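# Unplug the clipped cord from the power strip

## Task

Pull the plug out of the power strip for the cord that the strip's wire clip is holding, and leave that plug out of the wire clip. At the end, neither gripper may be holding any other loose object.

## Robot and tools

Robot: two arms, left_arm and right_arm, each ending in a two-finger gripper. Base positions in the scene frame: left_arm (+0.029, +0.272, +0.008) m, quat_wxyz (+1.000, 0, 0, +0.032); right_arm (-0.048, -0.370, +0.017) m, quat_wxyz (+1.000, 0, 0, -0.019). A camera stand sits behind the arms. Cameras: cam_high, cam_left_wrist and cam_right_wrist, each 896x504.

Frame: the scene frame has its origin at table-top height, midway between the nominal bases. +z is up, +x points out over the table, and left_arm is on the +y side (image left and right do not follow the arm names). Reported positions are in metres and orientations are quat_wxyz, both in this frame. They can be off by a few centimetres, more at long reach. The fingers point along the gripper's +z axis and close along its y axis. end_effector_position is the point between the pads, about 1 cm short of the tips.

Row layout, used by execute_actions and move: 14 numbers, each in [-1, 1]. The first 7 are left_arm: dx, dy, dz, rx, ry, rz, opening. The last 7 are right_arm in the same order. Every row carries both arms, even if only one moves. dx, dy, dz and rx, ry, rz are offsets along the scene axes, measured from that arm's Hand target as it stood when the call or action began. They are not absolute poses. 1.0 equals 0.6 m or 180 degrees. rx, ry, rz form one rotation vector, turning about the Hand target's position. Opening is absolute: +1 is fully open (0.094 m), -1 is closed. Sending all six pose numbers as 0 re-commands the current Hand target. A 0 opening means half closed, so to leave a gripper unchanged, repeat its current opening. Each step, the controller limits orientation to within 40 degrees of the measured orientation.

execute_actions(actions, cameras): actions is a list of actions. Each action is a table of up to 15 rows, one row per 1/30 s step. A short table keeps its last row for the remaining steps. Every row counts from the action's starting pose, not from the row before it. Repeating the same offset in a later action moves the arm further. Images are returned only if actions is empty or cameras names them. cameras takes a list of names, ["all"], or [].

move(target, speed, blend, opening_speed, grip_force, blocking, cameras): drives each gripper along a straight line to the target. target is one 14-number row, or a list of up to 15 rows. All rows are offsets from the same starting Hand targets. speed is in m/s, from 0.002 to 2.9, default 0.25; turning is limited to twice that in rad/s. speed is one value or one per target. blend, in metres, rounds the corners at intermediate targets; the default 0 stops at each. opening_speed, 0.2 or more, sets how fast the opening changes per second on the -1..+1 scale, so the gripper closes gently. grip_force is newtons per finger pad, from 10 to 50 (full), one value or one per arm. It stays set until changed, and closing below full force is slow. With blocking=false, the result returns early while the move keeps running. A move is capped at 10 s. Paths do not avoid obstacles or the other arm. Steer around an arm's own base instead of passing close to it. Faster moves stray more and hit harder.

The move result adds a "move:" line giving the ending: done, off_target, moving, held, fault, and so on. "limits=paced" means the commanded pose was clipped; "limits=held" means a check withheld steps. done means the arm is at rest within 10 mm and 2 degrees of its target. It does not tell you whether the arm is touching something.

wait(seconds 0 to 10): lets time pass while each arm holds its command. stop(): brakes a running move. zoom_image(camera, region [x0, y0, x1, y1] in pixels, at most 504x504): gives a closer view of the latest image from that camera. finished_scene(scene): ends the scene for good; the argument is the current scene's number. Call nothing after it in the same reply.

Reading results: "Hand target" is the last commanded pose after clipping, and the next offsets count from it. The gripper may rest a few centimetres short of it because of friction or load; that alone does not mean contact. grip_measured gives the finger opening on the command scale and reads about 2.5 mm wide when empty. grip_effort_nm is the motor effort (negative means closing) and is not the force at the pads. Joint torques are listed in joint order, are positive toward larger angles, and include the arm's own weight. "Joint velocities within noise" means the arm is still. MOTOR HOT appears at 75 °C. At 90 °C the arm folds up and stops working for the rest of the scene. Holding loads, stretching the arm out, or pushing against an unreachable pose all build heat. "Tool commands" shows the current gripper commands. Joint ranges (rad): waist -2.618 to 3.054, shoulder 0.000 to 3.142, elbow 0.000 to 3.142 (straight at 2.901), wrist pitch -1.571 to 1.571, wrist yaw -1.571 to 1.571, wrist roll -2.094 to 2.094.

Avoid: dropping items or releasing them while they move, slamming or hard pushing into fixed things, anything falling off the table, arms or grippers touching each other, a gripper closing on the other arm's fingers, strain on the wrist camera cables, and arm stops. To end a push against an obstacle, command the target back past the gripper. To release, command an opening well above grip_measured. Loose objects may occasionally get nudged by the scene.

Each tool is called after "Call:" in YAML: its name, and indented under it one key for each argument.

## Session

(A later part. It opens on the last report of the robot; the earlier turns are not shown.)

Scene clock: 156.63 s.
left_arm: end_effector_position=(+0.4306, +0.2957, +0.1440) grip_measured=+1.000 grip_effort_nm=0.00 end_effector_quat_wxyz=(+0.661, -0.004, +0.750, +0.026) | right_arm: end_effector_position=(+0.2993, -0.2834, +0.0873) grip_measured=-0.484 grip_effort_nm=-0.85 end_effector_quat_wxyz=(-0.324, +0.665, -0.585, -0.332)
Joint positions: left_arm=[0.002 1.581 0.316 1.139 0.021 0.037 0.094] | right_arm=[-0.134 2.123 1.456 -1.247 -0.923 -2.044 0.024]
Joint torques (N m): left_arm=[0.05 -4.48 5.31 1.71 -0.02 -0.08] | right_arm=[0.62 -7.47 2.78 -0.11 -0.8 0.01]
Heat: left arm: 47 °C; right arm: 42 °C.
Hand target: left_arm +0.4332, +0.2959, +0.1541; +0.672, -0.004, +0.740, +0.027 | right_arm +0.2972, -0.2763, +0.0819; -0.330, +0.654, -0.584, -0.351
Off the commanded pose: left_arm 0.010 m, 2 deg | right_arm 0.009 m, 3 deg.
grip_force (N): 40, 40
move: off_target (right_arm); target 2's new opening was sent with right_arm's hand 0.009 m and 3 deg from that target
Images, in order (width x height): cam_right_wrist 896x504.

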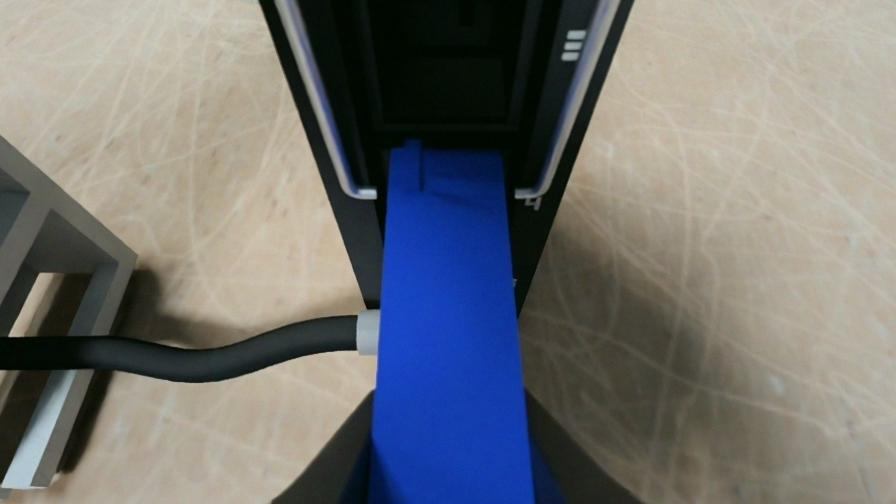

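Call:
move:
  target: [0,0,0,0,0,0,1,0.012,-0.11,0.005,0,0,0,-0.7]
  speed: 0.08
  grip_force: 50
  cameras: ["cam_right_wrist"]

Scene clock: 160.93 s.
left_arm: end_effector_position=(+0.4306, +0.2957, +0.1440) grip_measured=+1.000 grip_effort_nm=0.00 end_effector_quat_wxyz=(+0.661, -0.004, +0.750, +0.026) | right_arm: end_effector_position=(+0.3018, -0.3435, +0.0809) grip_measured=-0.491 grip_effort_nm=-1.05 end_effector_quat_wxyz=(-0.313, +0.644, -0.626, -0.310)
Joint positions: left_arm=[0.002 1.581 0.316 1.139 0.021 0.037 0.094] | right_arm=[-0.284 2.158 1.512 -1.325 -0.844 -2.104 0.024]
Joint torques (N m): left_arm=[-0.14 -4.38 5.19 1.74 0 -0.07] | right_arm=[0.01 -7.9 5.97 -0.59 -0.59 -0.01]
Heat: left arm: 47 °C; right arm: 42 °C.
Hand target: left_arm +0.4332, +0.2959, +0.1541; +0.672, -0.004, +0.740, +0.027 | right_arm +0.3045, -0.3423, +0.0849; -0.331, +0.654, -0.584, -0.350
Off the commanded pose: left_arm 0.010 m, 2 deg | right_arm 0.005 m, 7 deg.
joint sent to its limit (right arm) — joint 6 (wrist roll), lower limit. The joint targets are off in orientation, not in position.
move: off_target (right_arm)
Images, in order (width x height): cam_right_wrist 896x504.

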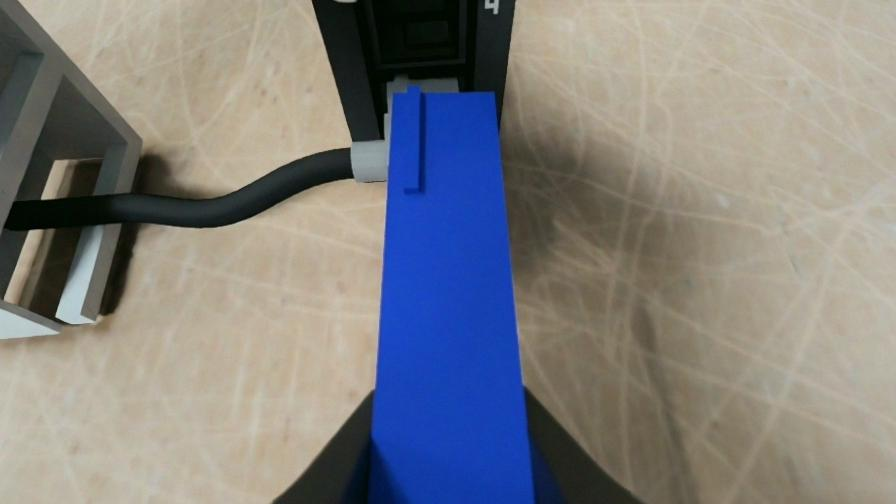

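Call:
move:
  target:
    - [0,0,0,0,0,0,1,0.02,-0.07,0,0,0,0,-0.7]
    - [0,0,0,0,0,0,1,0.06,-0.08,-0.075,0,0,0,-0.7]
  speed: 0.15
  blend: [0.02,0]
  cameras: ["cam_high","cam_right_wrist"]

Scene clock: 168.60 s.
left_arm: end_effector_position=(+0.4306, +0.2957, +0.1440) grip_measured=+1.000 grip_effort_nm=0.00 end_effector_quat_wxyz=(+0.661, -0.004, +0.750, +0.026) | right_arm: end_effector_position=(+0.3332, -0.3903, +0.0377) grip_measured=-0.491 grip_effort_nm=-1.05 end_effector_quat_wxyz=(-0.293, +0.625, -0.655, -0.306)
Joint positions: left_arm=[0.002 1.581 0.316 1.139 0.021 0.037 0.094] | right_arm=[-0.359 2.383 1.733 -1.355 -0.788 -2.104 0.024]
Joint torques (N m): left_arm=[-0.03 -4.45 5.35 1.73 -0.02 0.01] | right_arm=[0.13 -9.33 6.15 -0.42 -0.61 -0.02]
Heat: left arm: 47 °C; right arm: 42 °C.
Hand target: left_arm +0.4332, +0.2959, +0.1541; +0.672, -0.004, +0.740, +0.027 | right_arm +0.3404, -0.3902, +0.0399; -0.330, +0.654, -0.584, -0.351
Off the commanded pose: left_arm 0.010 m, 2 deg | right_arm 0.008 m, 11 deg.
joint sent to its limit (right arm) — joint 6 (wrist roll), lower limit. The joint targets are off in orientation, not in position.
move: off_target (right_arm)
Images, in order (width x height): cam_high 896x504, cam_right_wrist 896x504.

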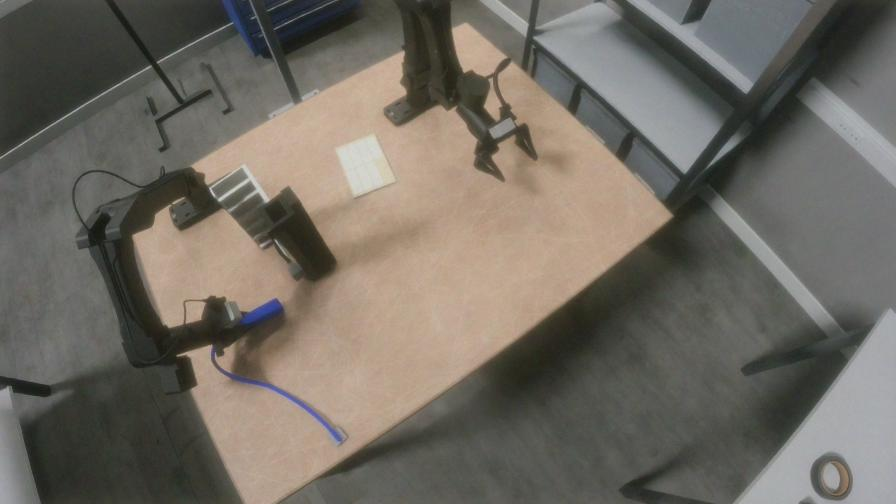

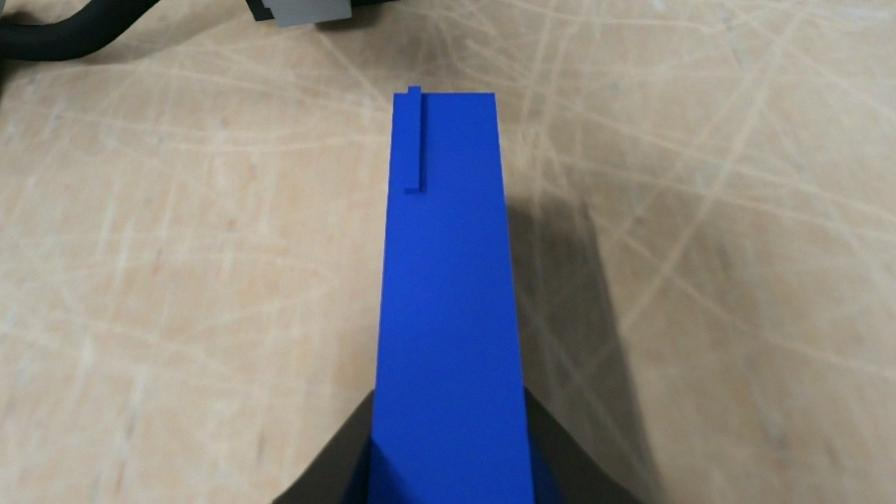

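Call:
move:
  target: [0,0,0,0,0,0,1,0,0,-0.035,0,0,0,-0.7]
  speed: 0.04
  cameras: ["cam_right_wrist"]

Scene clock: 174.53 s.
left_arm: end_effector_position=(+0.4306, +0.2957, +0.1440) grip_measured=+1.000 grip_effort_nm=0.00 end_effector_quat_wxyz=(+0.661, -0.004, +0.750, +0.026) | right_arm: end_effector_position=(+0.3340, -0.3888, +0.0303) grip_measured=-0.491 grip_effort_nm=-1.05 end_effector_quat_wxyz=(-0.297, +0.619, -0.656, -0.313)
Joint positions: left_arm=[0.002 1.581 0.316 1.139 0.021 0.037 0.094] | right_arm=[-0.359 2.407 1.733 -1.345 -0.801 -2.104 0.024]
Joint torques (N m): left_arm=[0.02 -4.4 5.18 1.67 0.02 0.02] | right_arm=[0.06 -8.31 4.45 -0.04 -0.49 -0.02]
Heat: left arm: 48 °C; right arm: 42 °C.
Hand target: left_arm +0.4332, +0.2959, +0.1541; +0.672, -0.004, +0.740, +0.027 | right_arm +0.3404, -0.3902, +0.0189; -0.331, +0.653, -0.584, -0.351
Off the commanded pose: left_arm 0.010 m, 2 deg | right_arm 0.013 m, 11 deg.
joint sent to its limit (right arm) — joint 6 (wrist roll), lower limit. The joint targets are off in orientation, not in position.
move: off_target (right_arm)
Images, in order (width x height): cam_right_wrist 896x504.

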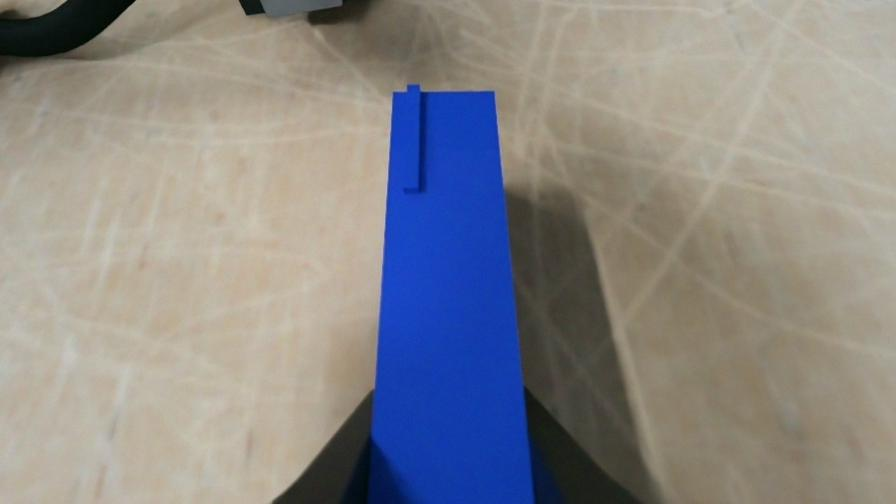

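Call:
move:
  target: [0,0,0,0,0,0,1,0,0,-0.03,0,0,0,-0.7]
  speed: 0.04
  cameras: ["cam_high","cam_right_wrist"]

Call:
zoom_image:
  camera: "cam_high"
  region: [130, 260, 310, 400]

Scene clock: 180.33 s.
left_arm: end_effector_position=(+0.4306, +0.2957, +0.1440) grip_measured=+1.000 grip_effort_nm=0.00 end_effector_quat_wxyz=(+0.661, -0.004, +0.750, +0.026) | right_arm: end_effector_position=(+0.3338, -0.3886, +0.0264) grip_measured=-0.491 grip_effort_nm=-1.05 end_effector_quat_wxyz=(-0.303, +0.608, -0.659, -0.323)
Joint positions: left_arm=[0.002 1.581 0.316 1.139 0.021 0.037 0.094] | right_arm=[-0.366 2.426 1.733 -1.347 -0.823 -2.104 0.024]
Joint torques (N m): left_arm=[0.13 -4.63 5.34 1.72 -0.03 0.02] | right_arm=[0.58 -7.3 3.32 0.36 -0.23 0]
Heat: left arm: 48 °C; right arm: 42 °C.
Hand target: left_arm +0.4332, +0.2959, +0.1541; +0.672, -0.004, +0.740, +0.027 | right_arm +0.3404, -0.3902, +0.0009; -0.330, +0.654, -0.584, -0.351
Off the commanded pose: left_arm 0.010 m, 2 deg | right_arm 0.026 m, 11 deg.
joint sent to its limit (right arm) — joint 6 (wrist roll), lower limit. The joint targets are off in orientation, not in position.
move: off_target (right_arm)
Images, in order (width x height): cam_high 896x504, cam_right_wrist 896x504.

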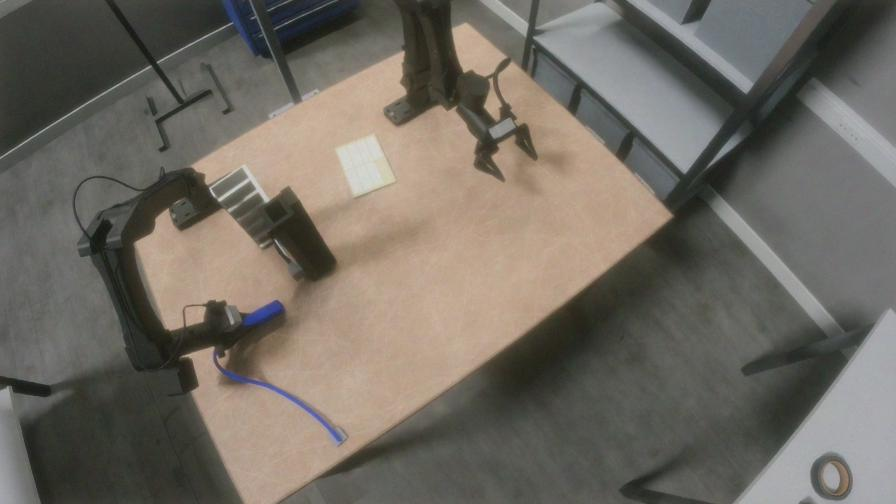

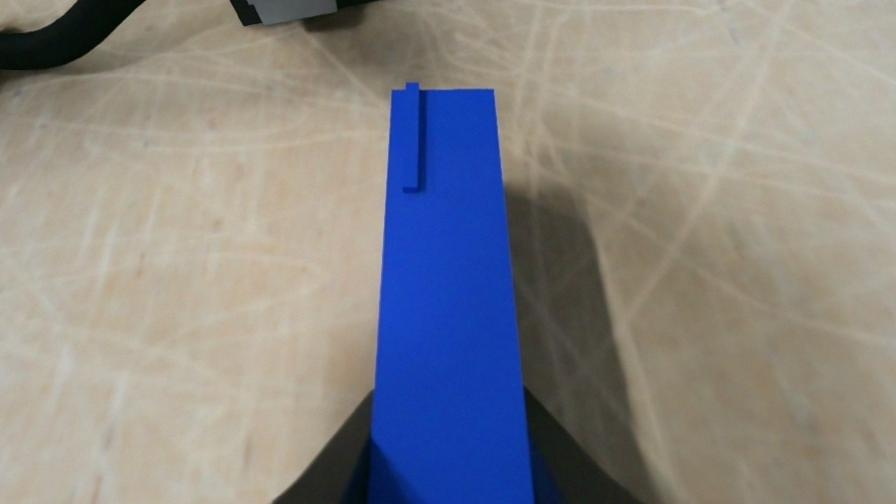

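Scaled by 2.800 from the camera's 896x504 image, which has a finer 1280x720 frame.

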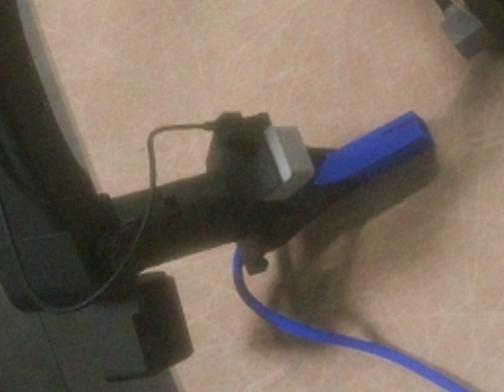

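Call:
move:
  target: [0,0,0,0,0,0,1,0,0,0.02,0,0,0,0.1]
  opening_speed: 0.4
  speed: 0.03
  cameras: ["cam_high","cam_right_wrist"]

Scene clock: 186.70 s.
left_arm: end_effector_position=(+0.4306, +0.2957, +0.1440) grip_measured=+1.000 grip_effort_nm=0.00 end_effector_quat_wxyz=(+0.661, -0.004, +0.750, +0.026) | right_arm: end_effector_position=(+0.3366, -0.3911, +0.0200) grip_measured=+0.097 grip_effort_nm=0.15 end_effector_quat_wxyz=(-0.303, +0.614, -0.658, -0.314)
Joint positions: left_arm=[0.002 1.581 0.316 1.139 0.021 0.037 0.094] | right_arm=[-0.367 2.435 1.733 -1.318 -0.814 -2.104 0.052]
Joint torques (N m): left_arm=[0.1 -4.41 5.35 1.68 0.03 0.04] | right_arm=[0.58 -9.58 4.03 -0.11 -0.34 0.01]
Heat: left arm: 48 °C; right arm: 42 °C.
Hand target: left_arm +0.4332, +0.2959, +0.1541; +0.672, -0.004, +0.740, +0.027 | right_arm +0.3404, -0.3902, +0.0128; -0.331, +0.653, -0.584, -0.351
Off the commanded pose: left_arm 0.010 m, 2 deg | right_arm 0.008 m, 11 deg.
joint sent to its limit (right arm) — joint 6 (wrist roll), lower limit. The joint targets are off in orientation, not in position.
move: off_target (right_arm)
Images, in order (width x height): cam_high 896x504, cam_right_wrist 896x504.

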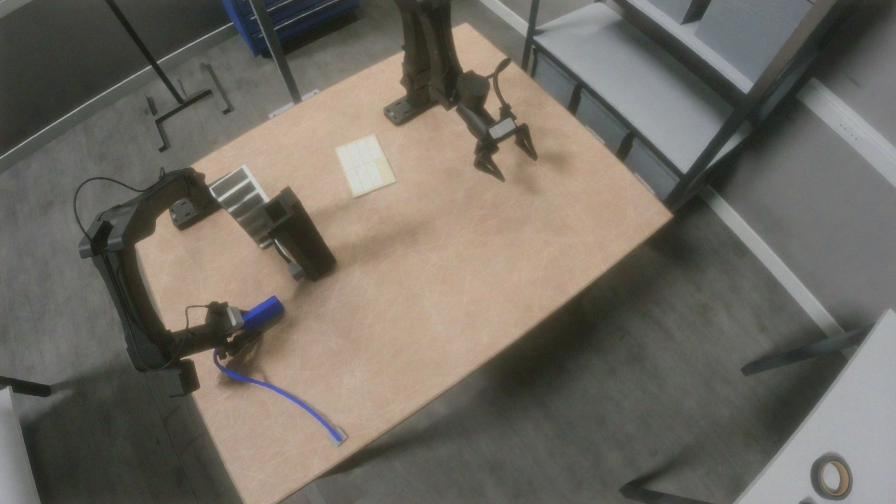

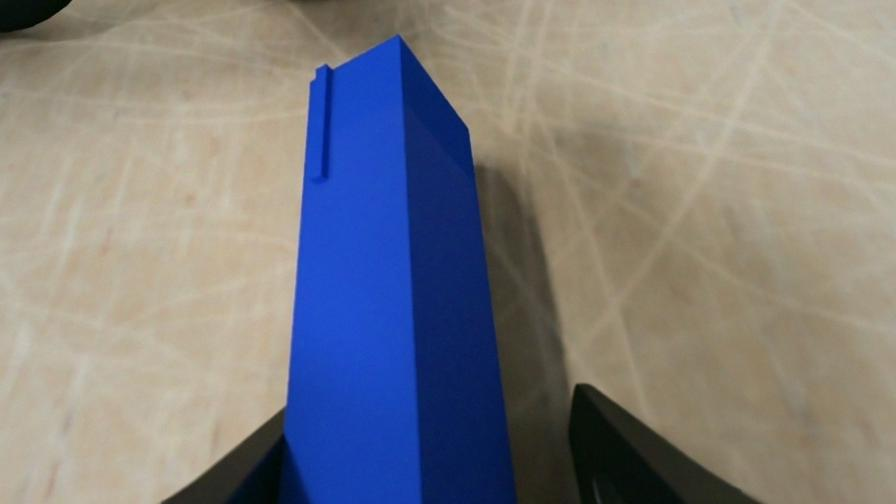

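Call:
move:
  target:
    - [0,0,0,0,0,0,1,0,0,0,0,0,0,0.8]
    - [0,0,0,0,0,0,1,0,-0.06,0.15,0,0,0,0.8]
  opening_speed: 0.5
  speed: 0.1
  cameras: ["cam_high","cam_right_wrist"]

Scene clock: 192.83 s.
left_arm: end_effector_position=(+0.4306, +0.2957, +0.1440) grip_measured=+1.000 grip_effort_nm=0.00 end_effector_quat_wxyz=(+0.661, -0.004, +0.750, +0.026) | right_arm: end_effector_position=(+0.3337, -0.4222, +0.0790) grip_measured=+0.797 grip_effort_nm=0.14 end_effector_quat_wxyz=(+0.285, -0.600, +0.681, +0.310)
Joint positions: left_arm=[0.002 1.581 0.316 1.139 0.021 0.037 0.094] | right_arm=[-0.428 2.382 1.904 -1.565 -0.76 -2.104 0.084]
Joint torques (N m): left_arm=[0.05 -4.34 5.26 1.71 0.01 0.04] | right_arm=[-0.34 -15.05 5.87 -0.5 -0.46 0.01]
Heat: left arm: 48 °C; right arm: 42 °C.
Hand target: left_arm +0.4332, +0.2959, +0.1541; +0.672, -0.004, +0.740, +0.027 | right_arm +0.3405, -0.4262, +0.1028; +0.331, -0.654, +0.584, +0.351
Off the commanded pose: left_arm 0.010 m, 2 deg | right_arm 0.025 m, 15 deg.
joint sent to its limit (right arm) — joint 4 (wrist pitch), lower limit; joint 6 (wrist roll), lower limit. The joint targets are off in orientation, not in position.
move: off_target (right_arm)
Images, in order (width x height): cam_high 896x504, cam_right_wrist 896x504.

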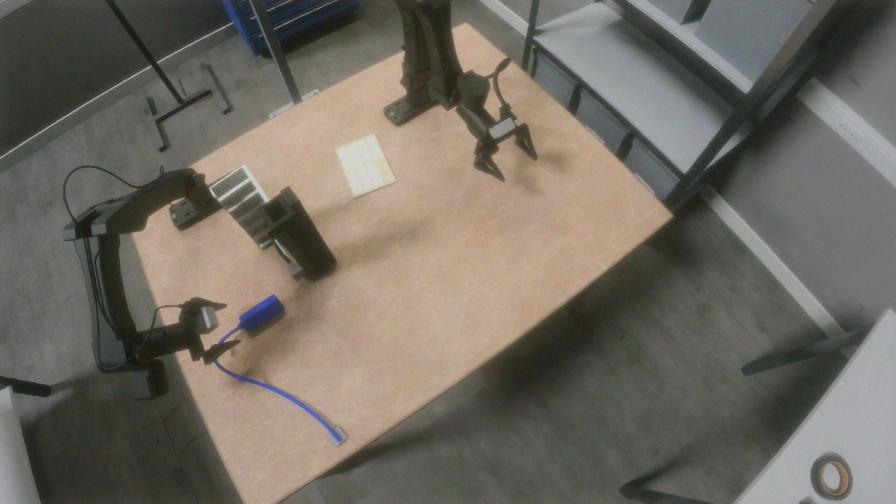

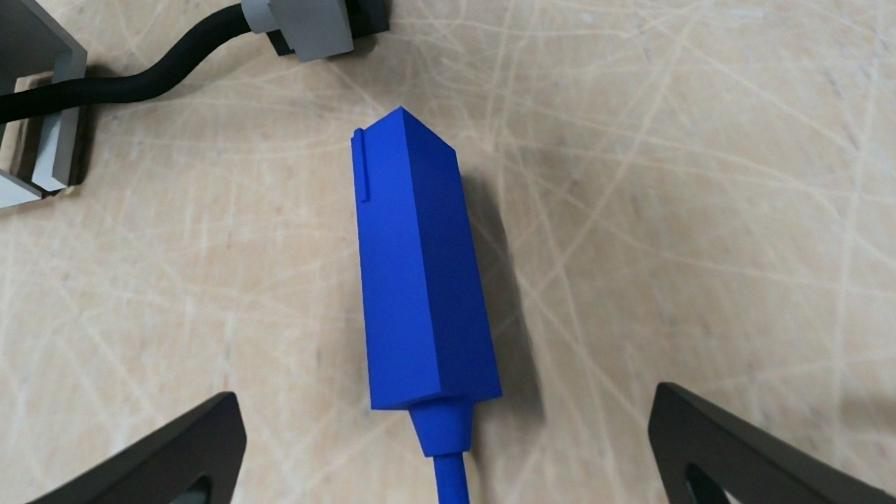

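Resting. Done.

Call:
finished_scene:
  scene: 1

The scene is finished: the task was done.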